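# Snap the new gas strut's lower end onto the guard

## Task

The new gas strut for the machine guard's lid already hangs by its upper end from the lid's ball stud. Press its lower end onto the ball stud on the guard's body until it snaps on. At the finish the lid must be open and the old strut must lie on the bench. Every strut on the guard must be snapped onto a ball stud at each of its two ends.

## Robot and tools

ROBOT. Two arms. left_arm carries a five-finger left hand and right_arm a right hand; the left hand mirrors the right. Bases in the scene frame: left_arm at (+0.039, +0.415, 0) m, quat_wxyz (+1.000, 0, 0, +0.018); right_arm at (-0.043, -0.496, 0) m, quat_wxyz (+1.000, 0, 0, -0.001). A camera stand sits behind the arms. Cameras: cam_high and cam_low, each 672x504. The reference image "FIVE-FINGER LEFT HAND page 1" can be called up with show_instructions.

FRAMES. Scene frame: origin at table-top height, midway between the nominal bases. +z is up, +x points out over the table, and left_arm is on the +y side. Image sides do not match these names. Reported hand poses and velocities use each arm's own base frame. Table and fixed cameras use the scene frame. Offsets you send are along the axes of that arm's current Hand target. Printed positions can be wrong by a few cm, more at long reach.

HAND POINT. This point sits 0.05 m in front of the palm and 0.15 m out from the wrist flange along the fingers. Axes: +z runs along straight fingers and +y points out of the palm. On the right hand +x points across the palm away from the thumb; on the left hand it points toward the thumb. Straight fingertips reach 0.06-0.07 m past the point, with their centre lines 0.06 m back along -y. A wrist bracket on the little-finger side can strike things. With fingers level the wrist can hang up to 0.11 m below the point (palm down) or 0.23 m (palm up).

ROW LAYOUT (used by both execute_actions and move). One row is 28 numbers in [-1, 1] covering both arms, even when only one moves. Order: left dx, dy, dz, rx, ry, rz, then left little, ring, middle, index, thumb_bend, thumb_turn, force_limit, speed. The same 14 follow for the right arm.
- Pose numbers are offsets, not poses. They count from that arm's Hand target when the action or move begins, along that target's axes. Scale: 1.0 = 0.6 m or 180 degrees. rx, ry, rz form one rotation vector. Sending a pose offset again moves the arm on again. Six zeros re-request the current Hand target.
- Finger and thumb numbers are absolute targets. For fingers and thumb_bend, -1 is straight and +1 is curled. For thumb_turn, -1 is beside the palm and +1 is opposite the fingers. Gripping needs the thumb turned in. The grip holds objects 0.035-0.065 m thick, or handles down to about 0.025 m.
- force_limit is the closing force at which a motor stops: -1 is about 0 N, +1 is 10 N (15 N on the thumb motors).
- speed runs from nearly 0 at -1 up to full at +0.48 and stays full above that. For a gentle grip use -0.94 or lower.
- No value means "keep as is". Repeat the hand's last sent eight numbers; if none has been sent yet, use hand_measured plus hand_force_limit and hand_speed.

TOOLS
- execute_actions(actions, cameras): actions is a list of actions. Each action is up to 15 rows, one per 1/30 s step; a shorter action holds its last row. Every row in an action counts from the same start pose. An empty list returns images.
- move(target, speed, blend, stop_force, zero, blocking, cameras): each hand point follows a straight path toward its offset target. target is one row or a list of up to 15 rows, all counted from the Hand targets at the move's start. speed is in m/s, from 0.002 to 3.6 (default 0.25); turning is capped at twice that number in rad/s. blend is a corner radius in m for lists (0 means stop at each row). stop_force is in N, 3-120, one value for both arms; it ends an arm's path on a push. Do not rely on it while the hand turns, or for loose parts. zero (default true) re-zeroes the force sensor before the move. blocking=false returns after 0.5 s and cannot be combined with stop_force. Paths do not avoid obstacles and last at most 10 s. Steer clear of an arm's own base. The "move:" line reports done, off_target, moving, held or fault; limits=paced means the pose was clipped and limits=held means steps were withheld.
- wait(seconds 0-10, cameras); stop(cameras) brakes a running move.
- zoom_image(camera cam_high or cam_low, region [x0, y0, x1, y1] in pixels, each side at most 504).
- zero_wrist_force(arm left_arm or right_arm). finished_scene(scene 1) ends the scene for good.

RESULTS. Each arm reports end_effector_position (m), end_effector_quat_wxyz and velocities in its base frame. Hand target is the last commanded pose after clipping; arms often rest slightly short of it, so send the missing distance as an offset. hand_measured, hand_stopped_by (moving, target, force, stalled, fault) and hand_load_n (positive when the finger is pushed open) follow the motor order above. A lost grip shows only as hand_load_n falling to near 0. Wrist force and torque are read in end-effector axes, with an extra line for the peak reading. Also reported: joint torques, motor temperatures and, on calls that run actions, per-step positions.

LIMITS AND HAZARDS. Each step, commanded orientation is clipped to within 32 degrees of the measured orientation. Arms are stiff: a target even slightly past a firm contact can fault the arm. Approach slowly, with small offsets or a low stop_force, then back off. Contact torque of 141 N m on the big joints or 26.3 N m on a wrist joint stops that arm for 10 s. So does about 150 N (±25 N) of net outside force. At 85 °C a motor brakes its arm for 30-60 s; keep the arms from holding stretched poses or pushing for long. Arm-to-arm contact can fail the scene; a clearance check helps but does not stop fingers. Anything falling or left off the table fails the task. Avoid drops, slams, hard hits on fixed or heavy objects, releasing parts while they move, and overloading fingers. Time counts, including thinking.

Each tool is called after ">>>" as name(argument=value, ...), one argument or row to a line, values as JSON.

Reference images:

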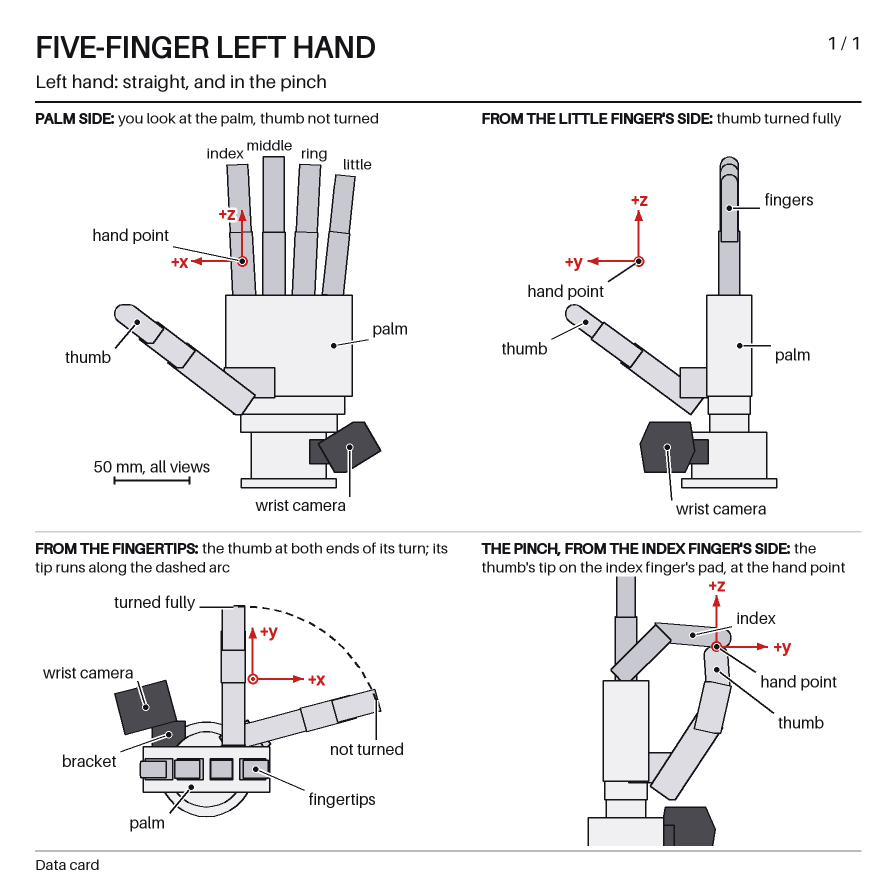

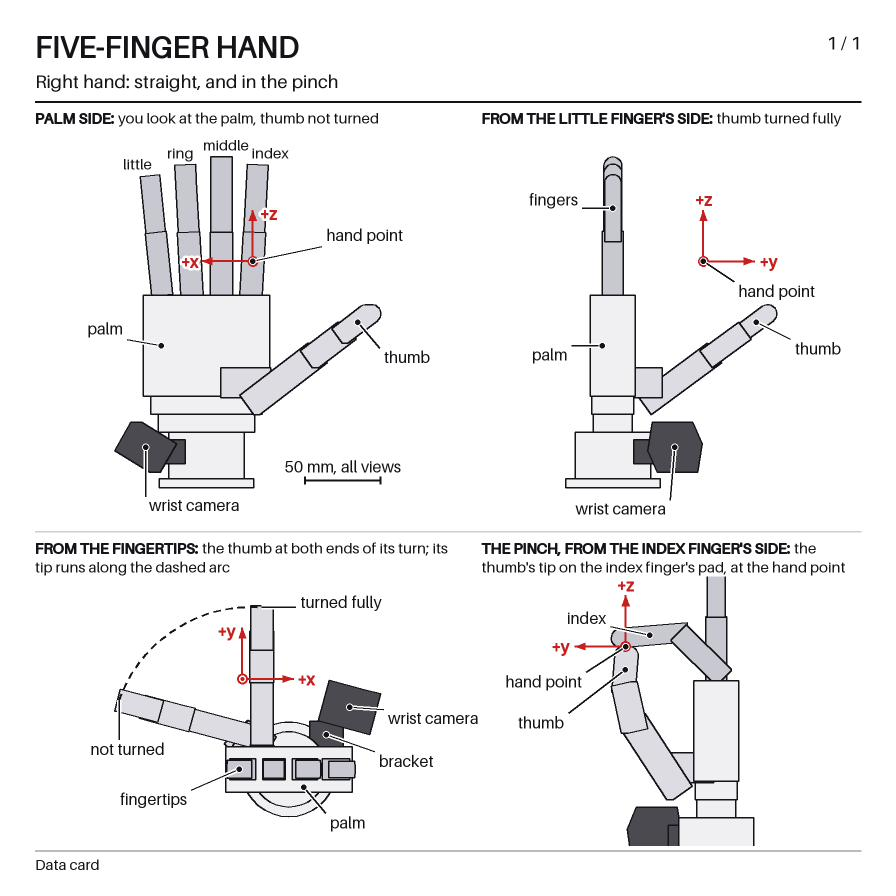

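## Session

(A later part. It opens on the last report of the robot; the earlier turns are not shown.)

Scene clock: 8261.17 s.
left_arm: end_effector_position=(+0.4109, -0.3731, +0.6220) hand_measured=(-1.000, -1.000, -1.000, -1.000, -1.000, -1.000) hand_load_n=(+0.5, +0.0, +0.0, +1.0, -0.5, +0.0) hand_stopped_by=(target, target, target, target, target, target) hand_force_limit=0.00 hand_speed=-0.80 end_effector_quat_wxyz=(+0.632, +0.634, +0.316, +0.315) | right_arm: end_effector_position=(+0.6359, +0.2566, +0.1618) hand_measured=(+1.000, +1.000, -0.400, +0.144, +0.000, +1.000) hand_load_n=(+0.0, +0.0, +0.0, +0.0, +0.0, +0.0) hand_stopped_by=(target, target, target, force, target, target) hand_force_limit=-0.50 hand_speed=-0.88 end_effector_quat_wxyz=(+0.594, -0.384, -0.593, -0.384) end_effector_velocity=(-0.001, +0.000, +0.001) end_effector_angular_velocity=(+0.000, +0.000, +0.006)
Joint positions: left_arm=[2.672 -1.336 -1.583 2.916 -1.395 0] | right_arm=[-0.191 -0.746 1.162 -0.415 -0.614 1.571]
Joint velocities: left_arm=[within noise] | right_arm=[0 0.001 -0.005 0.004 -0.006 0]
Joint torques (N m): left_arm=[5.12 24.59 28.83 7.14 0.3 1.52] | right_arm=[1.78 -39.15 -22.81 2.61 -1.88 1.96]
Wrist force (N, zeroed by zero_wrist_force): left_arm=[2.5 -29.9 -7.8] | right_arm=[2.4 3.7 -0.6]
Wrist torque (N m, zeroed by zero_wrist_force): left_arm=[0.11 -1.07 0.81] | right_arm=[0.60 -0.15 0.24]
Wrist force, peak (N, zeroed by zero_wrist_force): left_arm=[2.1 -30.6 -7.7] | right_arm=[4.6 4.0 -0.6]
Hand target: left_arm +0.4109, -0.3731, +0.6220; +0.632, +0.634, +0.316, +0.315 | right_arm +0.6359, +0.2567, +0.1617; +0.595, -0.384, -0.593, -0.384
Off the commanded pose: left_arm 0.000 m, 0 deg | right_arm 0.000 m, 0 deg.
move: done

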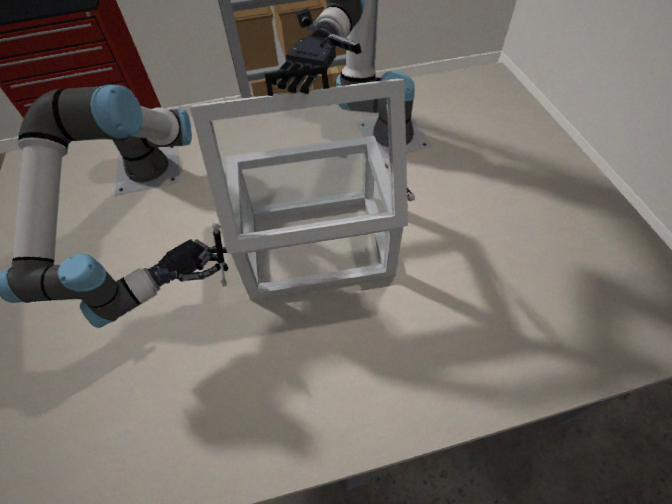

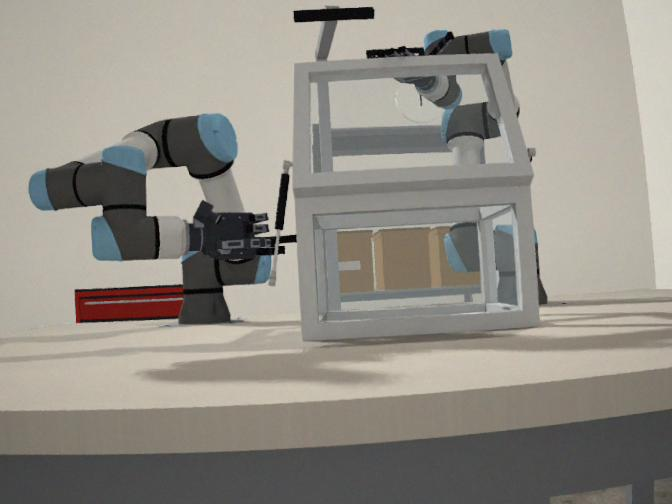

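>>> execute_actions(
  actions=[
    [[0,0,0,0,0,0,-1,-1,-1,-1,-1,-1,0,-0.8,0,0,0,0,0,0,1,1,-0.02,0.5,0,1,-0.5,-0.7]],
    [[0,0,0,0,0,0,-1,-1,-1,-1,-1,-1,0,-0.8,0,0,0,0,0,0,1,1,-0.02,0.5,0,1,-0.5,-0.7]],
  ],
)

>>> move(
  target=[0,0,0,0,0,0,-1,-1,-1,-1,-1,-1,0,-0.8,0,0,0,-0.1389,0,0,1,1,-0.02,0.5,0,1,-0.5,-0.7],
  speed=0.06,
  cameras=["all"],
)

>>> zoom_image(
  camera="cam_low",
  region=[250, 220, 310, 290],
)

>>> zoom_image(
  camera="cam_high",
  region=[205, 240, 240, 285],
)

Scene clock: 8271.73 s.
left_arm: end_effector_position=(+0.4109, -0.3731, +0.6220) hand_measured=(-1.000, -1.000, -1.000, -1.000, -1.000, -1.000) hand_load_n=(+1.0, +0.0, +0.0, +0.5, +0.0, +0.0) hand_stopped_by=(target, target, target, target, target, target) hand_force_limit=0.00 hand_speed=-0.80 end_effector_quat_wxyz=(+0.632, +0.634, +0.316, +0.315) | right_arm: end_effector_position=(+0.6359, +0.2567, +0.1617) hand_measured=(+1.000, +1.000, -0.020, +0.144, +0.000, +1.000) hand_load_n=(+0.0, +0.0, +0.0, +0.0, +0.0, +0.0) hand_stopped_by=(target, target, target, force, target, target) hand_force_limit=-0.50 hand_speed=-0.70 end_effector_quat_wxyz=(+0.595, -0.384, -0.593, -0.384)
Joint positions: left_arm=[2.672 -1.336 -1.583 2.916 -1.395 0] | right_arm=[-0.191 -0.746 1.162 -0.414 -0.614 1.571]
Joint torques (N m): left_arm=[5.18 24.39 28.87 7.06 0.3 1.6] | right_arm=[11.3 -37.55 -22.98 2.42 -1.3 1.12]
Wrist force (N, zeroed by zero_wrist_force): left_arm=[2.6 -30.3 -8.0] | right_arm=[2.6 3.8 -0.6]
Wrist torque (N m, zeroed by zero_wrist_force): left_arm=[0.08 -1.09 0.82] | right_arm=[0.62 -0.16 0.24]
Wrist force, peak (N, zeroed by zero_wrist_force): left_arm=[2.4 -30.5 -8.0] | right_arm=[2.8 3.9 -0.8]
Hand target: left_arm +0.4109, -0.3731, +0.6220; +0.632, +0.634, +0.316, +0.315 | right_arm +0.6359, +0.2567, +0.1617; +0.595, -0.384, -0.593, -0.384
Off the commanded pose: left_arm 0.000 m, 0 deg | right_arm 0.000 m, 0 deg.
Step readings (end_effector_position of left_arm | right_arm):
0: (+0.4109, -0.3731, +0.6220) | (+0.6359, +0.2567, +0.1617)
1: (+0.4109, -0.3731, +0.6220) | (+0.6359, +0.2567, +0.1617)
2: (+0.4109, -0.3731, +0.6220) | (+0.6359, +0.2567, +0.1617)
4: (+0.4109, -0.3731, +0.6220) | (+0.6359, +0.2567, +0.1617)
8: (+0.4109, -0.3731, +0.6220) | (+0.6359, +0.2567, +0.1617)
15: (+0.4109, -0.3731, +0.6220) | (+0.6359, +0.2567, +0.1617)
16: (+0.4109, -0.3731, +0.6220) | (+0.6359, +0.2567, +0.1617)
17: (+0.4109, -0.3731, +0.6220) | (+0.6359, +0.2567, +0.1617)
19: (+0.4109, -0.3731, +0.6220) | (+0.6359, +0.2567, +0.1617)
23: (+0.4109, -0.3731, +0.6220) | (+0.6359, +0.2567, +0.1617)
30: (+0.4109, -0.3731, +0.6220) | (+0.6359, +0.2567, +0.1617)

Scene clock: 8275.67 s.
left_arm: end_effector_position=(+0.4109, -0.3731, +0.6220) hand_measured=(-1.000, -1.000, -1.000, -1.000, -1.000, -1.000) hand_load_n=(+0.5, +0.0, +0.0, +1.0, +0.0, +0.0) hand_stopped_by=(target, target, target, target, target, target) hand_force_limit=0.00 hand_speed=-0.80 end_effector_quat_wxyz=(+0.632, +0.634, +0.316, +0.315) | right_arm: end_effector_position=(+0.6359, +0.2566, +0.1618) hand_measured=(+1.000, +1.000, -0.020, +0.144, +0.000, +1.000) hand_load_n=(+0.0, +0.0, +0.0, +0.0, +0.0, +0.0) hand_stopped_by=(target, target, target, force, target, target) hand_force_limit=-0.50 hand_speed=-0.70 end_effector_quat_wxyz=(+0.497, -0.504, -0.496, -0.503) end_effector_velocity=(-0.001, +0.001, +0.000) end_effector_angular_velocity=(+0.000, +0.000, +0.006)
Joint positions: left_arm=[2.672 -1.336 -1.583 2.916 -1.395 0] | right_arm=[-0.223 -0.985 1.593 -0.607 -0.209 1.571]
Joint velocities: left_arm=[within noise] | right_arm=[0.001 0.001 -0.003 0 -0.005 0.001]
Joint torques (N m): left_arm=[5.14 24.57 28.3 7.04 0.3 1.41] | right_arm=[11.88 -26.68 -22.17 -0.04 -1.99 2.02]
Wrist force (N, zeroed by zero_wrist_force): left_arm=[2.5 -30.1 -8.0] | right_arm=[2.3 3.8 -0.6]
Wrist torque (N m, zeroed by zero_wrist_force): left_arm=[0.11 -1.07 0.81] | right_arm=[0.64 -0.15 0.23]
Wrist force, peak (N, zeroed by zero_wrist_force): left_arm=[2.6 -30.6 -7.6] | right_arm=[2.7 3.8 -0.8]
Hand target: left_arm +0.4109, -0.3731, +0.6220; +0.632, +0.634, +0.316, +0.315 | right_arm +0.6359, +0.2567, +0.1617; +0.497, -0.504, -0.496, -0.503
Off the commanded pose: left_arm 0.000 m, 0 deg | right_arm 0.000 m, 0 deg.
move: done

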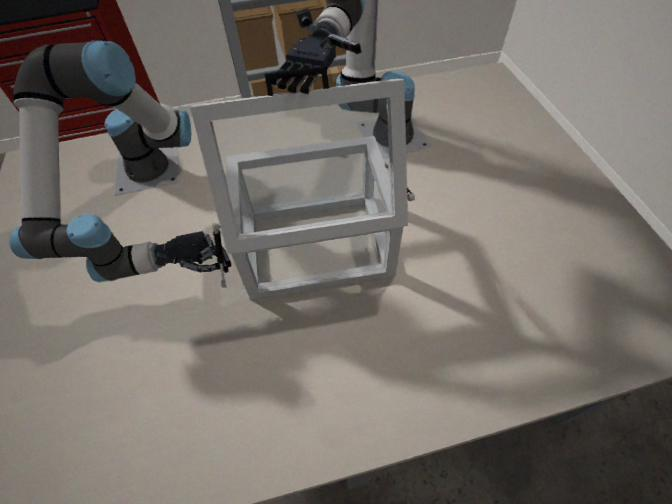

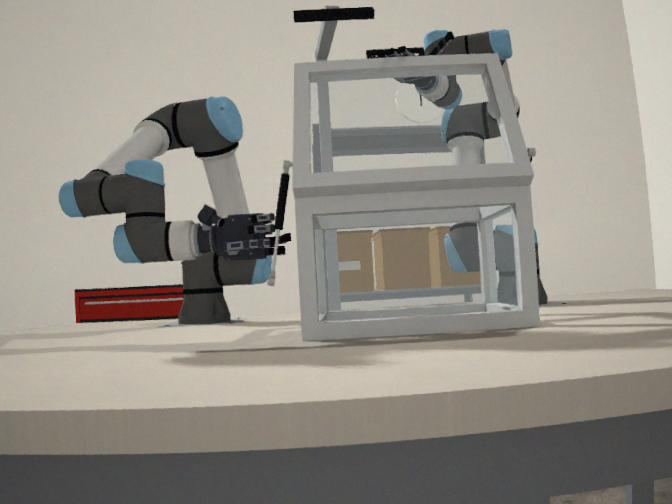

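Scaled by 7.200.

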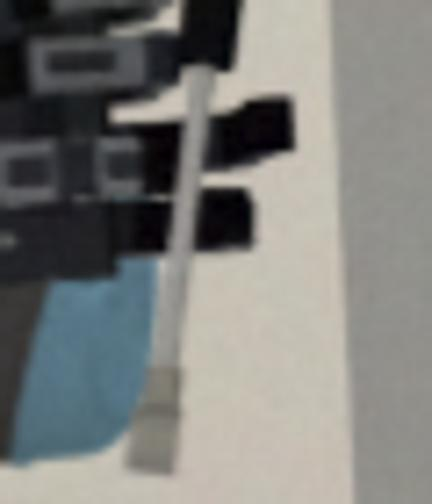

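Scaled by 11.200.

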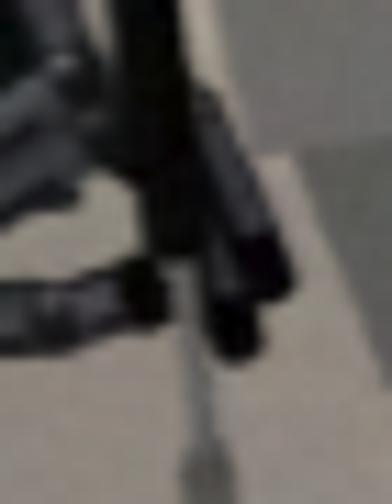

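>>> execute_actions(
  actions=[
    [[0,0,0,0,0,0,-1,-1,-1,-1,-1,-1,0,-0.8,0,0,0,0,0,0,1,1,0.5,0.55,0,1,-0.3,-0.93]],
    [[0,0,0,0,0,0,-1,-1,-1,-1,-1,-1,0,-0.8,0,0,0,0,0,0,1,1,0.5,0.55,0,1,-0.3,-0.93]],
    [[0,0,0,0,0,0,-1,-1,-1,-1,-1,-1,0,-0.8,0,0,0,0,0,0,1,1,0.5,0.55,0,1,-0.3,-0.93]],
  ],
  cameras=["all"],
)

>>> zoom_image(
  camera="cam_low",
  region=[250, 220, 310, 290],
)

>>> zoom_image(
  camera="cam_high",
  region=[205, 240, 240, 285],
)

Scene clock: 8295.47 s.
left_arm: end_effector_position=(+0.4109, -0.3731, +0.6220) hand_measured=(-1.000, -1.000, -1.000, -1.000, -1.000, -1.000) hand_load_n=(+1.0, +0.0, +0.0, +0.5, +0.0, +0.0) hand_stopped_by=(target, target, target, target, target, target) hand_force_limit=0.00 hand_speed=-0.80 end_effector_quat_wxyz=(+0.632, +0.634, +0.316, +0.315) | right_arm: end_effector_position=(+0.6359, +0.2567, +0.1617) hand_measured=(+1.000, +1.000, +0.228, +0.234, +0.000, +1.000) hand_load_n=(+0.0, +0.0, +6.0, +4.5, +1.0, +0.0) hand_stopped_by=(target, target, force, force, target, target) hand_force_limit=-0.30 hand_speed=-0.93 end_effector_quat_wxyz=(+0.497, -0.504, -0.496, -0.503)
Joint positions: left_arm=[2.672 -1.336 -1.583 2.916 -1.395 0] | right_arm=[-0.222 -0.985 1.593 -0.607 -0.209 1.571]
Joint torques (N m): left_arm=[5.42 25 28.83 6.96 0.22 1.44] | right_arm=[12.33 -28.73 -21.53 2.04 1.05 -0.19]
Wrist force (N, zeroed by zero_wrist_force): left_arm=[2.6 -29.9 -7.9] | right_arm=[2.5 3.5 -0.5]
Wrist torque (N m, zeroed by zero_wrist_force): left_arm=[0.12 -1.09 0.82] | right_arm=[0.60 -0.15 0.22]
Wrist force, peak (N, zeroed by zero_wrist_force): left_arm=[2.6 -30.6 -8.0] | right_arm=[2.8 3.8 -0.6]
Hand target: left_arm +0.4109, -0.3731, +0.6220; +0.632, +0.634, +0.316, +0.315 | right_arm +0.6359, +0.2567, +0.1617; +0.497, -0.504, -0.496, -0.503
Off the commanded pose: left_arm 0.000 m, 0 deg | right_arm 0.000 m, 0 deg.
Step readings (end_effector_position of left_arm | right_arm):
0: (+0.4109, -0.3731, +0.6220) | (+0.6359, +0.2567, +0.1617)
1: (+0.4109, -0.3731, +0.6220) | (+0.6359, +0.2567, +0.1617)
2: (+0.4109, -0.3731, +0.6220) | (+0.6359, +0.2567, +0.1617)
4: (+0.4109, -0.3731, +0.6220) | (+0.6359, +0.2567, +0.1617)
8: (+0.4109, -0.3731, +0.6220) | (+0.6359, +0.2567, +0.1617)
15: (+0.4109, -0.3731, +0.6220) | (+0.6359, +0.2567, +0.1617)
16: (+0.4109, -0.3731, +0.6220) | (+0.6359, +0.2567, +0.1617)
17: (+0.4109, -0.3731, +0.6220) | (+0.6359, +0.2567, +0.1617)
19: (+0.4109, -0.3731, +0.6220) | (+0.6359, +0.2567, +0.1617)
23: (+0.4109, -0.3731, +0.6220) | (+0.6359, +0.2567, +0.1617)
30: (+0.4109, -0.3731, +0.6220) | (+0.6359, +0.2567, +0.1617)
31: (+0.4109, -0.3731, +0.6220) | (+0.6359, +0.2567, +0.1617)
32: (+0.4109, -0.3731, +0.6220) | (+0.6359, +0.2567, +0.1617)
34: (+0.4109, -0.3731, +0.6220) | (+0.6359, +0.2567, +0.1617)
38: (+0.4109, -0.3731, +0.6220) | (+0.6359, +0.2567, +0.1617)
45: (+0.4109, -0.3731, +0.6220) | (+0.6359, +0.2567, +0.1617)

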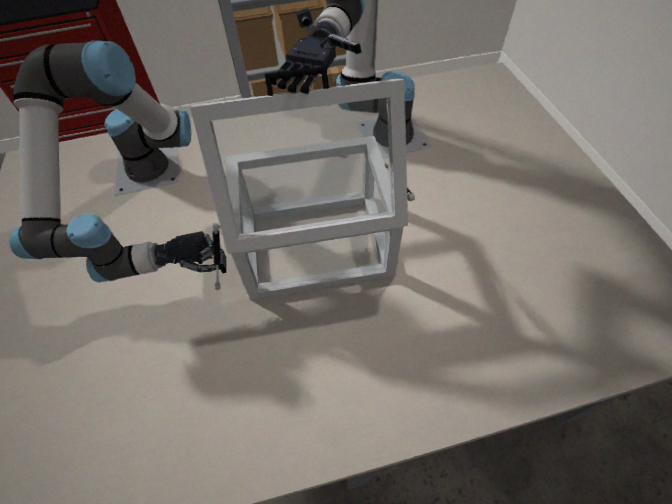

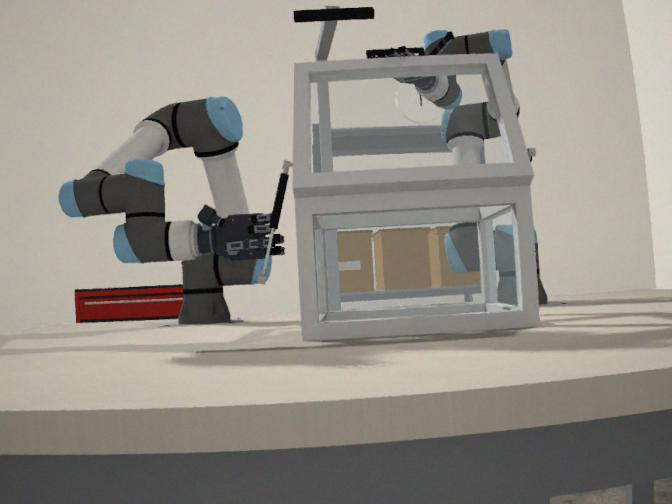

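Scaled by 7.200.

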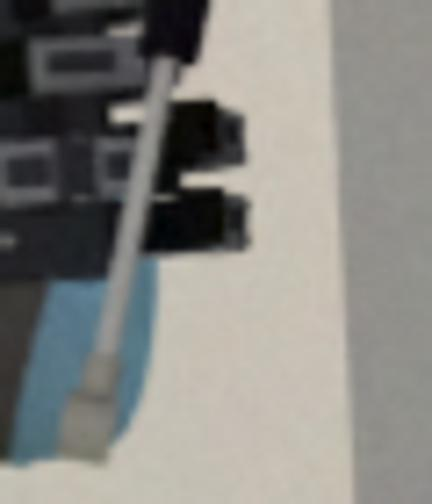

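Scaled by 11.200.

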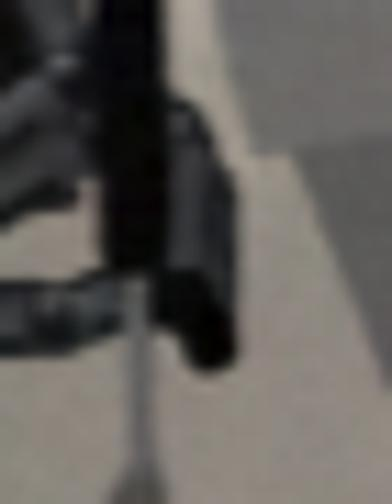

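>>> move(
  target=[0,0,0,0,0,0,-1,-1,-1,-1,-1,-1,0,-0.8,0,0.0017,0.0363,0,0,0,1,1,0.5,0.55,0,1,-0.3,-0.93],
  speed=0.03,
  stop_force=8,
  cameras=["cam_low"],
)

>>> zoom_image(
  camera="cam_low",
  region=[250, 220, 310, 290],
)

Scene clock: 8320.97 s.
left_arm: end_effector_position=(+0.4109, -0.3731, +0.6220) hand_measured=(-1.000, -1.000, -1.000, -1.000, -1.000, -1.000) hand_load_n=(+1.0, +0.0, +0.0, +0.5, +0.0, +0.0) hand_stopped_by=(target, target, target, target, target, target) hand_force_limit=0.00 hand_speed=-0.80 end_effector_quat_wxyz=(+0.632, +0.634, +0.316, +0.315) | right_arm: end_effector_position=(+0.6372, +0.2784, +0.1617) hand_measured=(+1.000, +1.000, +0.228, +0.234, +0.000, +1.000) hand_load_n=(+0.0, +0.0, +6.0, +4.5, +1.0, +0.0) hand_stopped_by=(target, target, force, force, target, target) hand_force_limit=-0.30 hand_speed=-0.93 end_effector_quat_wxyz=(+0.497, -0.504, -0.496, -0.503)
Joint positions: left_arm=[2.672 -1.336 -1.583 2.916 -1.395 0] | right_arm=[-0.184 -0.98 1.586 -0.603 -0.17 1.571]
Joint torques (N m): left_arm=[5.23 25.11 27.99 7.04 0.13 1.54] | right_arm=[-12.92 -42.14 -11.77 1.55 -1.88 -0.22]
Wrist force (N, zeroed by zero_wrist_force): left_arm=[2.5 -30.4 -7.9] | right_arm=[2.1 3.5 -0.7]
Wrist torque (N m, zeroed by zero_wrist_force): left_arm=[0.11 -1.07 0.81] | right_arm=[0.61 -0.12 0.21]
Wrist force, peak (N, zeroed by zero_wrist_force): left_arm=[2.5 -30.6 -7.8] | right_arm=[2.6 3.7 -0.6]
Hand target: left_arm +0.4109, -0.3731, +0.6220; +0.632, +0.634, +0.316, +0.315 | right_arm +0.6372, +0.2784, +0.1618; +0.497, -0.504, -0.496, -0.503
Off the commanded pose: left_arm 0.000 m, 0 deg | right_arm 0.000 m, 0 deg.
move: done
Images, in order (width x height): cam_low 672x504.

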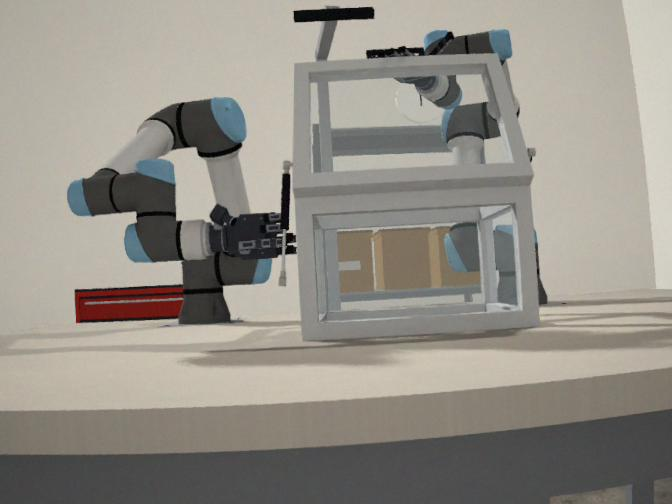

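Scaled by 7.200.

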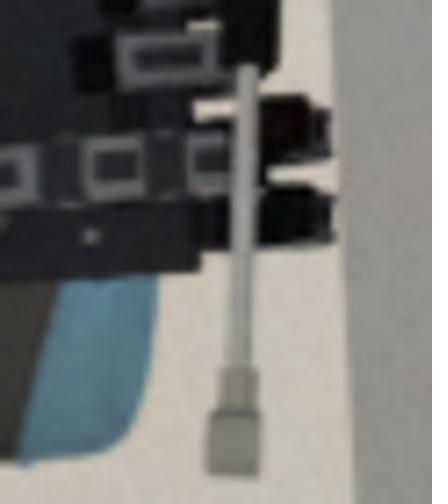

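>>> move(
  target=[
    [0,0,0,0,0,0,-1,-1,-1,-1,-1,-1,0,-0.8,0,-0.05,0,0,0,0,1,1,0.5,0.55,0,1,-0.3,-0.93],
    [0,0,0,0,0,0,-1,-1,-1,-1,-1,-1,0,-0.8,0,-0.05,-0.0833,0,0,0,1,1,0.5,0.55,0,1,-0.3,-0.93],
  ],
  speed=[0.03,0.1],
  blend=[0.003,0],
)

>>> execute_actions(
  actions=[
    [[0,0,0,0,0,0,-1,-1,-1,-1,-1,-1,0,-0.8,0,0,0,0,0,0,1,1,-0.4,-0.2,0,1,0.1,-0.3]],
  ],
)

Scene clock: 8341.90 s.
left_arm: end_effector_position=(+0.4109, -0.3731, +0.6220) hand_measured=(-1.000, -1.000, -1.000, -1.000, -1.000, -1.000) hand_load_n=(+0.5, +0.0, +0.0, +0.5, +0.0, +0.0) hand_stopped_by=(target, target, target, target, target, target) hand_force_limit=0.00 hand_speed=-0.80 end_effector_quat_wxyz=(+0.632, +0.634, +0.316, +0.315) | right_arm: end_effector_position=(+0.6065, +0.2288, +0.1618) hand_measured=(+1.000, +1.000, +0.228, +0.234, +0.000, +1.000) hand_load_n=(+0.0, +0.0, +6.0, +4.5, +1.5, +0.5) hand_stopped_by=(target, target, force, force, target, target) hand_force_limit=-0.30 hand_speed=-0.93 end_effector_quat_wxyz=(+0.497, -0.504, -0.496, -0.503)
Joint positions: left_arm=[2.672 -1.336 -1.583 2.916 -1.395 0] | right_arm=[-0.286 -1.042 1.691 -0.648 -0.272 1.572]
Joint torques (N m): left_arm=[5.62 25.3 28.15 7.05 0.02 1.45] | right_arm=[11.48 -25.8 -20.98 1.96 1.99 0.4]
Wrist force (N, zeroed by zero_wrist_force): left_arm=[2.7 -30.3 -8.0] | right_arm=[2.2 3.8 -0.8]
Wrist torque (N m, zeroed by zero_wrist_force): left_arm=[0.10 -1.10 0.82] | right_arm=[0.63 -0.11 0.18]
Wrist force, peak (N, zeroed by zero_wrist_force): left_arm=[2.8 -30.5 -8.0] | right_arm=[2.3 3.9 -1.8]
Hand target: left_arm +0.4109, -0.3731, +0.6220; +0.632, +0.634, +0.316, +0.315 | right_arm +0.6065, +0.2288, +0.1618; +0.497, -0.504, -0.496, -0.503
Off the commanded pose: left_arm 0.000 m, 0 deg | right_arm 0.000 m, 0 deg.
move: done

Scene clock: 8342.60 s.
left_arm: end_effector_position=(+0.4109, -0.3731, +0.6220) hand_measured=(-1.000, -1.000, -1.000, -1.000, -1.000, -1.000) hand_load_n=(+0.5, +0.0, +0.0, +0.5, +0.0, +0.0) hand_stopped_by=(target, target, target, target, target, target) hand_force_limit=0.00 hand_speed=-0.80 end_effector_quat_wxyz=(+0.632, +0.634, +0.316, +0.315) | right_arm: end_effector_position=(+0.6065, +0.2288, +0.1618) hand_measured=(+1.000, +1.000, -0.400, -0.200, +0.000, +1.000) hand_load_n=(+0.0, +0.0, +0.0, +0.0, +0.0, +0.5) hand_stopped_by=(target, target, target, target, target, target) hand_force_limit=0.10 hand_speed=-0.30 end_effector_quat_wxyz=(+0.497, -0.504, -0.496, -0.503)
Joint positions: left_arm=[2.672 -1.336 -1.583 2.916 -1.395 0] | right_arm=[-0.286 -1.042 1.691 -0.648 -0.272 1.572]
Joint torques (N m): left_arm=[5.58 24.95 27.81 6.93 0.07 1.54] | right_arm=[12.88 -28.12 -20.62 1.65 -1.66 -0.39]
Wrist force (N, zeroed by zero_wrist_force): left_arm=[2.6 -30.2 -8.0] | right_arm=[2.3 3.9 -1.0]
Wrist torque (N m, zeroed by zero_wrist_force): left_arm=[0.12 -1.09 0.82] | right_arm=[0.66 -0.12 0.18]
Wrist force, peak (N, zeroed by zero_wrist_force): left_arm=[2.5 -30.6 -7.8] | right_arm=[2.3 4.0 -1.0]
Hand target: left_arm +0.4109, -0.3731, +0.6220; +0.632, +0.634, +0.316, +0.315 | right_arm +0.6065, +0.2288, +0.1618; +0.497, -0.504, -0.496, -0.503
Off the commanded pose: left_arm 0.000 m, 0 deg | right_arm 0.000 m, 0 deg.
Step readings (end_effector_position of left_arm | right_arm):
0: (+0.4109, -0.3731, +0.6220) | (+0.6065, +0.2288, +0.1618)
1: (+0.4109, -0.3731, +0.6220) | (+0.6065, +0.2288, +0.1618)
2: (+0.4109, -0.3731, +0.6220) | (+0.6065, +0.2288, +0.1618)
4: (+0.4109, -0.3731, +0.6220) | (+0.6065, +0.2288, +0.1618)
8: (+0.4109, -0.3731, +0.6220) | (+0.6065, +0.2288, +0.1618)
15: (+0.4109, -0.3731, +0.6220) | (+0.6065, +0.2288, +0.1618)

>>> move(
  target=[0,0,0,0,0,0,-1,-1,-1,-1,-1,-1,0,-0.8,0,0.005,0.0163,0.3161,0,0,1,1,-0.4,-0.2,0,1,0.1,-0.3],
  speed=0.2,
)

>>> move(
  target=[0,0,0,0,0,0,-1,-1,-1,-1,-1,-1,0,-0.8,0,0.0833,0,0,0,0,1,1,-0.4,-0.2,0,1,0.1,-0.3],
  speed=0.04,
  cameras=["all"],
)

>>> zoom_image(
  camera="cam_low",
  region=[260, 220, 310, 290],
)

>>> zoom_image(
  camera="cam_high",
  region=[205, 240, 240, 285],
)

Scene clock: 8352.30 s.
left_arm: end_effector_position=(+0.4109, -0.3731, +0.6220) hand_measured=(-1.000, -1.000, -1.000, -1.000, -1.000, -1.000) hand_load_n=(+1.0, +0.0, +0.0, +1.0, +0.0, +0.0) hand_stopped_by=(target, target, target, target, target, target) hand_force_limit=0.00 hand_speed=-0.80 end_effector_quat_wxyz=(+0.632, +0.634, +0.316, +0.315) | right_arm: end_effector_position=(+0.6096, +0.2387, +0.1617) hand_measured=(+1.000, +1.000, -0.400, -0.200, +0.000, +1.000) hand_load_n=(+0.0, +0.0, +0.0, +0.0, +0.0, +0.0) hand_stopped_by=(target, target, target, target, target, target) hand_force_limit=0.10 hand_speed=-0.30 end_effector_quat_wxyz=(+0.677, -0.206, -0.676, -0.206)
Joint positions: left_arm=[2.672 -1.336 -1.583 2.916 -1.395 0] | right_arm=[-0.108 -0.435 0.563 -0.125 -1.088 1.571]
Joint torques (N m): left_arm=[5.21 25.54 27.83 6.98 -0.02 1.59] | right_arm=[-12.59 -63.11 -19.87 0.51 0.42 -0.89]
Wrist force (N, zeroed by zero_wrist_force): left_arm=[2.6 -29.9 -8.0] | right_arm=[2.4 4.0 -0.9]
Wrist torque (N m, zeroed by zero_wrist_force): left_arm=[0.15 -1.09 0.81] | right_arm=[0.66 -0.14 0.24]
Wrist force, peak (N, zeroed by zero_wrist_force): left_arm=[2.6 -30.5 -7.9] | right_arm=[2.6 4.2 -0.9]
Hand target: left_arm +0.4109, -0.3731, +0.6220; +0.632, +0.634, +0.316, +0.315 | right_arm +0.6096, +0.2386, +0.1618; +0.677, -0.206, -0.676, -0.206
Off the commanded pose: left_arm 0.000 m, 0 deg | right_arm 0.000 m, 0 deg.
move: done

Scene clock: 8354.07 s.
left_arm: end_effector_position=(+0.4109, -0.3731, +0.6220) hand_measured=(-1.000, -1.000, -1.000, -1.000, -1.000, -1.000) hand_load_n=(+0.5, +0.0, +0.0, +0.5, +0.0, +0.0) hand_stopped_by=(target, target, target, target, target, target) hand_force_limit=0.00 hand_speed=-0.80 end_effector_quat_wxyz=(+0.632, +0.634, +0.316, +0.315) | right_arm: end_effector_position=(+0.6374, +0.2801, +0.1616) hand_measured=(+1.000, +1.000, -0.400, -0.200, +0.000, +1.000) hand_load_n=(+0.0, +0.0, +0.0, +0.0, +0.0, +0.0) hand_stopped_by=(target, target, target, target, target, target) hand_force_limit=0.10 hand_speed=-0.30 end_effector_quat_wxyz=(+0.677, -0.206, -0.676, -0.206)
Joint positions: left_arm=[2.672 -1.336 -1.583 2.916 -1.395 0] | right_arm=[-0.053 -0.206 0.098 0.111 -1.032 1.571]
Joint torques (N m): left_arm=[5.24 26.12 27.52 7.11 -0.14 1.59] | right_arm=[5.43 -72 -10.16 -0.39 -0.69 -1.31]
Wrist force (N, zeroed by zero_wrist_force): left_arm=[2.7 -30.4 -7.7] | right_arm=[2.3 3.8 -0.7]
Wrist torque (N m, zeroed by zero_wrist_force): left_arm=[0.09 -1.09 0.82] | right_arm=[0.60 -0.13 0.24]
Wrist force, peak (N, zeroed by zero_wrist_force): left_arm=[2.6 -30.4 -8.0] | right_arm=[2.5 4.4 -0.6]
Hand target: left_arm +0.4109, -0.3731, +0.6220; +0.632, +0.634, +0.316, +0.315 | right_arm +0.6375, +0.2801, +0.1618; +0.677, -0.206, -0.676, -0.206
Off the commanded pose: left_arm 0.000 m, 0 deg | right_arm 0.000 m, 0 deg.
move: done

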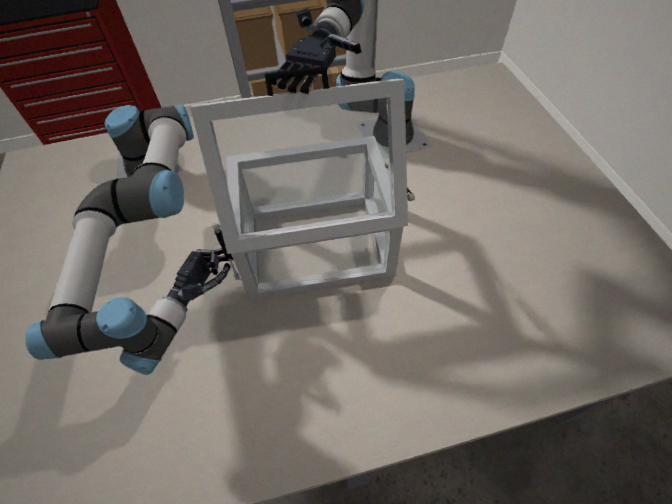

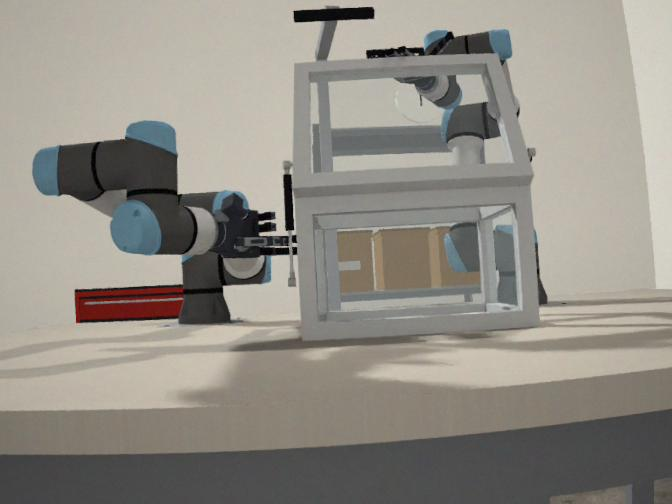

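Scaled by 7.200.

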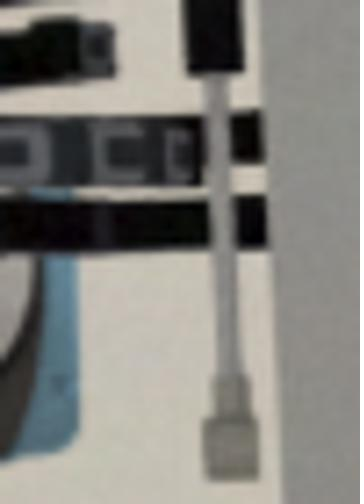

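Scaled by 11.200.

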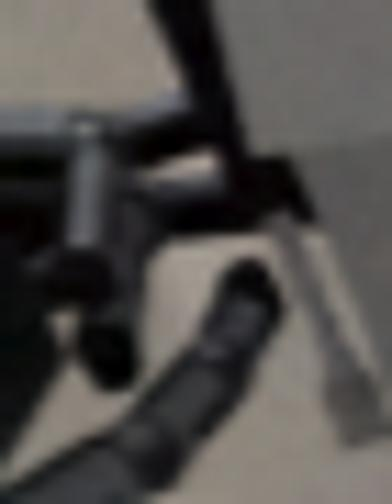

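>>> execute_actions(
  actions=[
    [[0,0,0,0,0,0,-1,-1,-1,-1,-1,-1,0,-0.8,0,0,0,0,0,0,1,1,-0.4,0.5,0,1,-0.5,-0.88]],
    [[0,0,0,0,0,0,-1,-1,-1,-1,-1,-1,0,-0.8,0,0,0,0,0,0,1,1,-0.4,0.5,0,1,-0.5,-0.88]],
    [[0,0,0,0,0,0,-1,-1,-1,-1,-1,-1,0,-0.8,0,0,0,0,0,0,1,1,-0.4,0.5,0,1,-0.5,-0.88]],
    [[0,0,0,0,0,0,-1,-1,-1,-1,-1,-1,0,-0.8,0,0,0,0,0,0,1,1,-0.4,0.6,0,1,0.5,-0.93]],
    [[0,0,0,0,0,0,-1,-1,-1,-1,-1,-1,0,-0.8,0,0,0,0,0,0,1,1,-0.4,0.6,0,1,0.5,-0.93]],
  ],
  cameras=["all"],
)

>>> zoom_image(
  camera="cam_low",
  region=[260, 220, 310, 290],
)

>>> zoom_image(
  camera="cam_high",
  region=[205, 240, 240, 285],
)

Scene clock: 8367.57 s.
left_arm: end_effector_position=(+0.4109, -0.3731, +0.6220) hand_measured=(-1.000, -1.000, -1.000, -1.000, -1.000, -1.000) hand_load_n=(+1.0, +0.0, +0.5, +0.5, +0.0, +0.0) hand_stopped_by=(target, target, target, target, target, target) hand_force_limit=0.00 hand_speed=-0.80 end_effector_quat_wxyz=(+0.632, +0.634, +0.316, +0.315) | right_arm: end_effector_position=(+0.6375, +0.2801, +0.1618) hand_measured=(+1.000, +1.000, -0.400, +0.148, +0.000, +1.000) hand_load_n=(+0.0, +0.0, +0.0, +7.5, +1.0, +0.0) hand_stopped_by=(target, target, target, force, target, target) hand_force_limit=0.50 hand_speed=-0.93 end_effector_quat_wxyz=(+0.677, -0.206, -0.676, -0.206)
Joint positions: left_arm=[2.672 -1.336 -1.583 2.916 -1.395 0] | right_arm=[-0.053 -0.201 0.086 0.116 -1.032 1.57]
Joint torques (N m): left_arm=[5.36 25.9 27.66 7.03 -0.25 1.47] | right_arm=[12.44 -50.13 -26.55 3.03 -1.8 -1.28]
Wrist force (N, zeroed by zero_wrist_force): left_arm=[2.6 -30.3 -7.9] | right_arm=[2.4 3.7 -0.9]
Wrist torque (N m, zeroed by zero_wrist_force): left_arm=[0.12 -1.08 0.81] | right_arm=[0.61 -0.11 0.24]
Wrist force, peak (N, zeroed by zero_wrist_force): left_arm=[2.6 -30.5 -8.0] | right_arm=[2.7 4.0 -0.8]
Hand target: left_arm +0.4109, -0.3731, +0.6220; +0.632, +0.634, +0.316, +0.315 | right_arm +0.6375, +0.2801, +0.1618; +0.677, -0.206, -0.676, -0.206
Off the commanded pose: left_arm 0.000 m, 0 deg | right_arm 0.000 m, 0 deg.
Step readings (end_effector_position of left_arm | right_arm):
0: (+0.4109, -0.3731, +0.6220) | (+0.6374, +0.2801, +0.1617)
1: (+0.4109, -0.3731, +0.6220) | (+0.6374, +0.2801, +0.1617)
2: (+0.4109, -0.3731, +0.6220) | (+0.6374, +0.2801, +0.1618)
4: (+0.4109, -0.3731, +0.6220) | (+0.6375, +0.2801, +0.1618)
8: (+0.4109, -0.3731, +0.6220) | (+0.6375, +0.2801, +0.1618)
15: (+0.4109, -0.3731, +0.6220) | (+0.6375, +0.2800, +0.1618)
16: (+0.4109, -0.3731, +0.6220) | (+0.6375, +0.2800, +0.1618)
17: (+0.4109, -0.3731, +0.6220) | (+0.6375, +0.2800, +0.1618)
19: (+0.4109, -0.3731, +0.6220) | (+0.6375, +0.2800, +0.1618)
23: (+0.4109, -0.3731, +0.6220) | (+0.6375, +0.2800, +0.1618)
30: (+0.4109, -0.3731, +0.6220) | (+0.6375, +0.2801, +0.1618)
31: (+0.4109, -0.3731, +0.6220) | (+0.6375, +0.2801, +0.1618)
32: (+0.4109, -0.3731, +0.6220) | (+0.6375, +0.2801, +0.1618)
34: (+0.4109, -0.3731, +0.6220) | (+0.6375, +0.2801, +0.1617)
38: (+0.4109, -0.3731, +0.6220) | (+0.6375, +0.2801, +0.1617)
45: (+0.4109, -0.3731, +0.6220) | (+0.6375, +0.2801, +0.1618)
46: (+0.4109, -0.3731, +0.6220) | (+0.6375, +0.2801, +0.1617)
47: (+0.4109, -0.3731, +0.6220) | (+0.6375, +0.2801, +0.1618)
49: (+0.4109, -0.3731, +0.6220) | (+0.6375, +0.2801, +0.1617)
53: (+0.4109, -0.3731, +0.6220) | (+0.6375, +0.2801, +0.1617)
60: (+0.4109, -0.3731, +0.6220) | (+0.6375, +0.2801, +0.1617)
61: (+0.4109, -0.3731, +0.6220) | (+0.6375, +0.2801, +0.1617)
62: (+0.4109, -0.3731, +0.6220) | (+0.6375, +0.2801, +0.1617)
64: (+0.4109, -0.3731, +0.6220) | (+0.6375, +0.2801, +0.1617)
68: (+0.4109, -0.3731, +0.6220) | (+0.6375, +0.2801, +0.1618)
75: (+0.4109, -0.3731, +0.6220) | (+0.6375, +0.2801, +0.1618)

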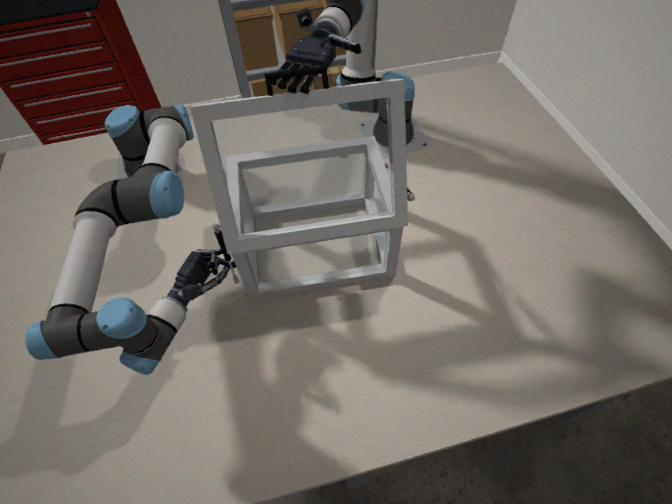

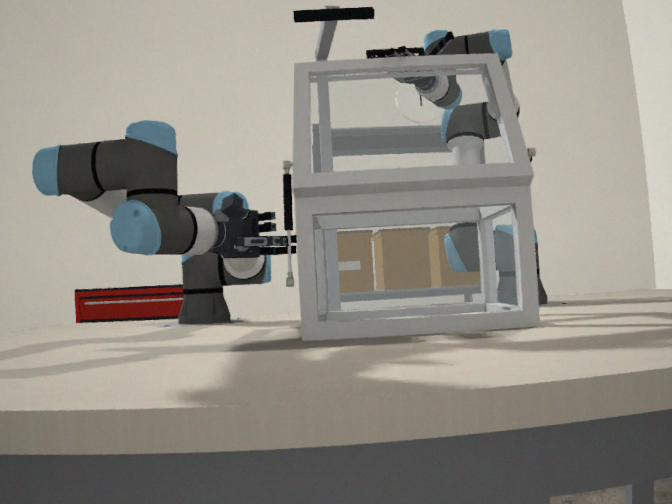

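Scaled by 7.200.

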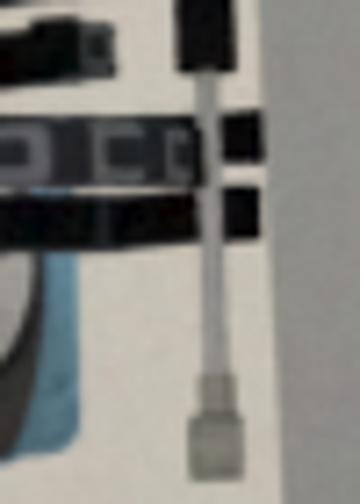

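Scaled by 11.200.

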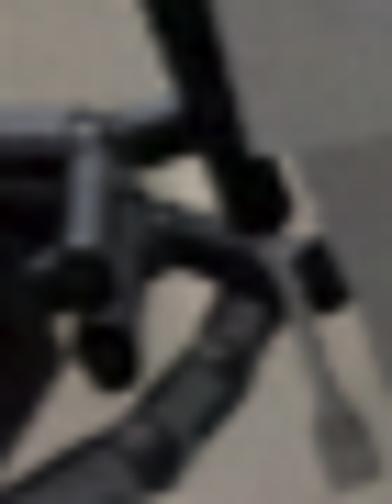

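>>> move(
  target=[
    [0,0,0,0,0,0,-1,-1,-1,-1,-1,-1,0,-0.8,0,-0.0144,-0.0083,0,0,0,1,1,-0.4,0.6,0,1,0.5,-0.93],
    [0,0,0,0,0,0,-1,-1,-1,-1,-1,-1,0,-0.8,0,-0.03175,-0.01833,-0.0556,0,0,1,1,-0.4,0.6,0,1,0.5,-0.93],
  ],
  speed=0.03,
  blend=[0.003,0],
)

>>> execute_actions(
  actions=[
    [[0,0,0,0,0,0,-1,-1,-1,-1,-1,-1,0,-0.8,0,0,0,0,0,0,1,1,0.5,0.62,0,1,0.2,-0.85]],
    [[0,0,0,0,0,0,-1,-1,-1,-1,-1,-1,0,-0.8,0,0,0,0,0,0,1,1,0.5,0.62,0,1,0.2,-0.9]],
    [[0,0,0,0,0,0,-1,-1,-1,-1,-1,-1,0,-0.8,0,0,0,0,0,0,1,1,0.5,0.62,0,1,0.2,-0.9]],
    [[0,0,0,0,0,0,-1,-1,-1,-1,-1,-1,0,-0.8,0,0,0,0,0,0,1,1,0.5,0.62,0,1,0.2,-0.9]],
  ],
  cameras=["all"],
)

>>> zoom_image(
  camera="cam_low",
  region=[250, 220, 310, 290],
)

>>> zoom_image(
  camera="cam_high",
  region=[205, 240, 240, 285],
)

Scene clock: 8384.57 s.
left_arm: end_effector_position=(+0.4109, -0.3731, +0.6220) hand_measured=(-1.000, -1.000, -1.000, -1.000, -1.000, -1.000) hand_load_n=(+1.0, +0.0, +0.0, +1.0, +0.0, +0.0) hand_stopped_by=(target, target, target, target, target, target) hand_force_limit=0.00 hand_speed=-0.80 end_effector_quat_wxyz=(+0.632, +0.634, +0.316, +0.315) | right_arm: end_effector_position=(+0.6361, +0.2581, +0.1618) hand_measured=(+1.000, +1.000, -0.400, +0.148, +0.000, +1.000) hand_load_n=(+0.0, +0.0, +0.0, +3.5, +0.5, -1.0) hand_stopped_by=(target, target, target, force, target, target) hand_force_limit=0.50 hand_speed=-0.93 end_effector_quat_wxyz=(+0.657, -0.264, -0.655, -0.264)
Joint positions: left_arm=[2.672 -1.336 -1.583 2.916 -1.395 0] | right_arm=[-0.12 -0.476 0.643 -0.165 -0.924 1.571]
Joint torques (N m): left_arm=[5.4 26.1 27.38 7.11 -0.29 1.66] | right_arm=[1.49 -43.24 -23.17 2.25 -1.58 1.21]
Wrist force (N, zeroed by zero_wrist_force): left_arm=[2.1 -30.4 -7.6] | right_arm=[4.7 4.1 -0.3]
Wrist torque (N m, zeroed by zero_wrist_force): left_arm=[0.09 -1.07 0.79] | right_arm=[0.62 -0.16 0.26]
Wrist force, peak (N, zeroed by zero_wrist_force): left_arm=[2.0 -30.7 -7.5] | right_arm=[7.6 4.2 -0.4]
Hand target: left_arm +0.4109, -0.3731, +0.6220; +0.632, +0.634, +0.316, +0.315 | right_arm +0.6360, +0.2581, +0.1617; +0.657, -0.264, -0.655, -0.264
Off the commanded pose: left_arm 0.000 m, 0 deg | right_arm 0.000 m, 0 deg.
move: done

Scene clock: 8386.77 s.
left_arm: end_effector_position=(+0.4109, -0.3731, +0.6220) hand_measured=(-1.000, -1.000, -1.000, -1.000, -1.000, -1.000) hand_load_n=(+1.0, +0.0, +0.0, +1.0, +0.0, +0.0) hand_stopped_by=(target, target, target, target, target, target) hand_force_limit=0.00 hand_speed=-0.80 end_effector_quat_wxyz=(+0.632, +0.634, +0.316, +0.315) | right_arm: end_effector_position=(+0.6360, +0.2581, +0.1617) hand_measured=(+1.000, +1.000, +0.114, +0.160, +0.000, +1.000) hand_load_n=(+0.0, +0.0, +7.5, +5.0, +1.5, -2.5) hand_stopped_by=(target, target, force, force, target, target) hand_force_limit=0.20 hand_speed=-0.90 end_effector_quat_wxyz=(+0.657, -0.264, -0.655, -0.264)
Joint positions: left_arm=[2.672 -1.336 -1.583 2.916 -1.395 0] | right_arm=[-0.119 -0.476 0.643 -0.165 -0.924 1.571]
Joint torques (N m): left_arm=[5.45 26.15 27.07 7.12 -0.34 1.46] | right_arm=[10.91 -43.37 -22.55 1.44 -1.59 -0.13]
Wrist force (N, zeroed by zero_wrist_force): left_arm=[2.1 -30.5 -7.5] | right_arm=[6.4 4.2 0.6]
Wrist torque (N m, zeroed by zero_wrist_force): left_arm=[0.09 -1.10 0.79] | right_arm=[0.65 -0.30 0.26]
Wrist force, peak (N, zeroed by zero_wrist_force): left_arm=[2.2 -30.7 -7.7] | right_arm=[7.2 4.4 0.0]
Hand target: left_arm +0.4109, -0.3731, +0.6220; +0.632, +0.634, +0.316, +0.315 | right_arm +0.6360, +0.2581, +0.1617; +0.657, -0.264, -0.655, -0.264
Off the commanded pose: left_arm 0.000 m, 0 deg | right_arm 0.000 m, 0 deg.
Step readings (end_effector_position of left_arm | right_arm):
0: (+0.4109, -0.3731, +0.6220) | (+0.6361, +0.2581, +0.1618)
1: (+0.4109, -0.3731, +0.6220) | (+0.6361, +0.2581, +0.1618)
2: (+0.4109, -0.3731, +0.6220) | (+0.6361, +0.2580, +0.1618)
4: (+0.4109, -0.3731, +0.6220) | (+0.6361, +0.2580, +0.1618)
8: (+0.4109, -0.3731, +0.6220) | (+0.6360, +0.2581, +0.1618)
15: (+0.4109, -0.3731, +0.6220) | (+0.6360, +0.2581, +0.1618)
16: (+0.4109, -0.3731, +0.6220) | (+0.6360, +0.2581, +0.1618)
17: (+0.4109, -0.3731, +0.6220) | (+0.6360, +0.2581, +0.1617)
19: (+0.4109, -0.3731, +0.6220) | (+0.6360, +0.2581, +0.1617)
23: (+0.4109, -0.3731, +0.6220) | (+0.6360, +0.2581, +0.1617)
30: (+0.4109, -0.3731, +0.6220) | (+0.6360, +0.2581, +0.1617)
31: (+0.4109, -0.3731, +0.6220) | (+0.6360, +0.2581, +0.1617)
32: (+0.4109, -0.3731, +0.6220) | (+0.6360, +0.2581, +0.1617)
34: (+0.4109, -0.3731, +0.6220) | (+0.6360, +0.2581, +0.1617)
38: (+0.4109, -0.3731, +0.6220) | (+0.6360, +0.2581, +0.1617)
45: (+0.4109, -0.3731, +0.6220) | (+0.6360, +0.2581, +0.1617)
46: (+0.4109, -0.3731, +0.6220) | (+0.6360, +0.2581, +0.1617)
47: (+0.4109, -0.3731, +0.6220) | (+0.6360, +0.2581, +0.1617)
49: (+0.4109, -0.3731, +0.6220) | (+0.6360, +0.2581, +0.1617)
53: (+0.4109, -0.3731, +0.6220) | (+0.6360, +0.2581, +0.1617)
60: (+0.4109, -0.3731, +0.6220) | (+0.6360, +0.2581, +0.1617)

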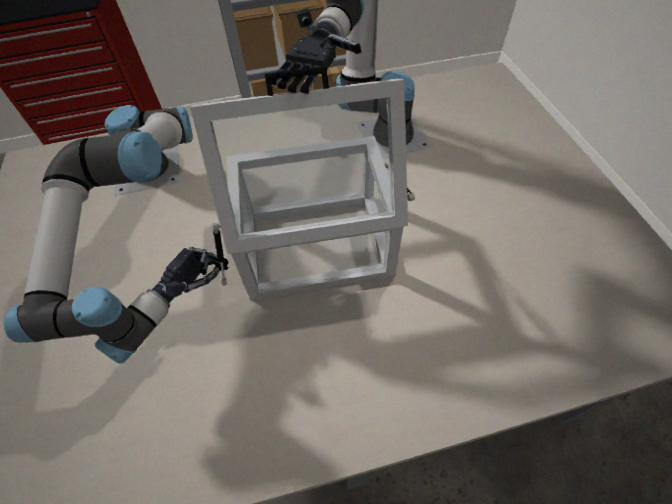

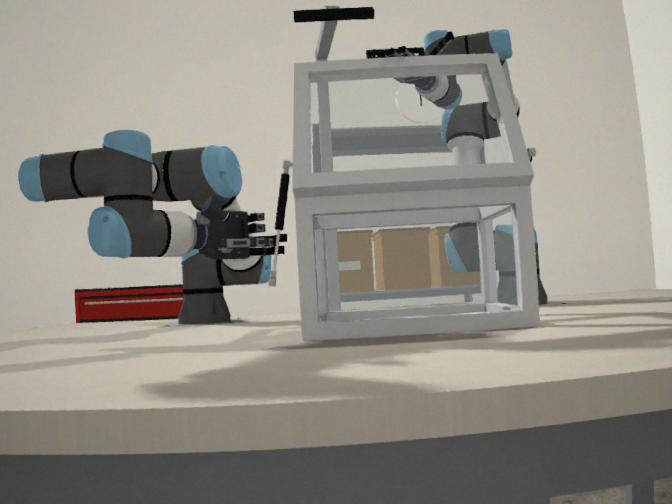

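Scaled by 7.200.

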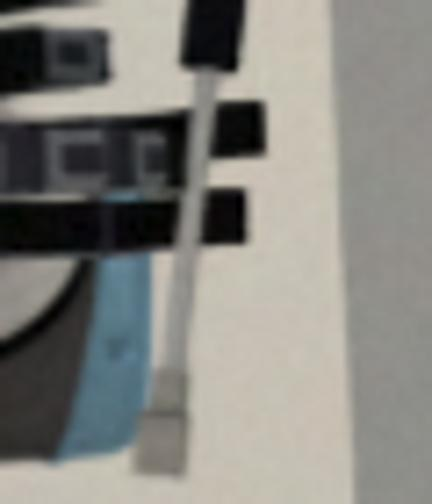

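Scaled by 11.200.

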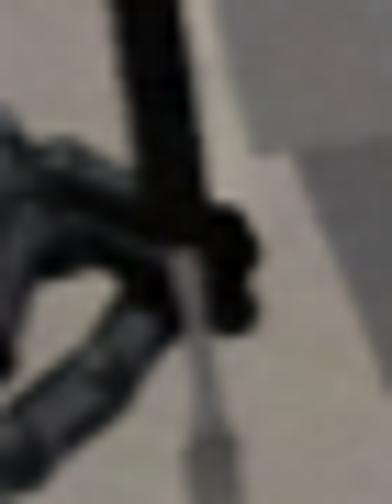

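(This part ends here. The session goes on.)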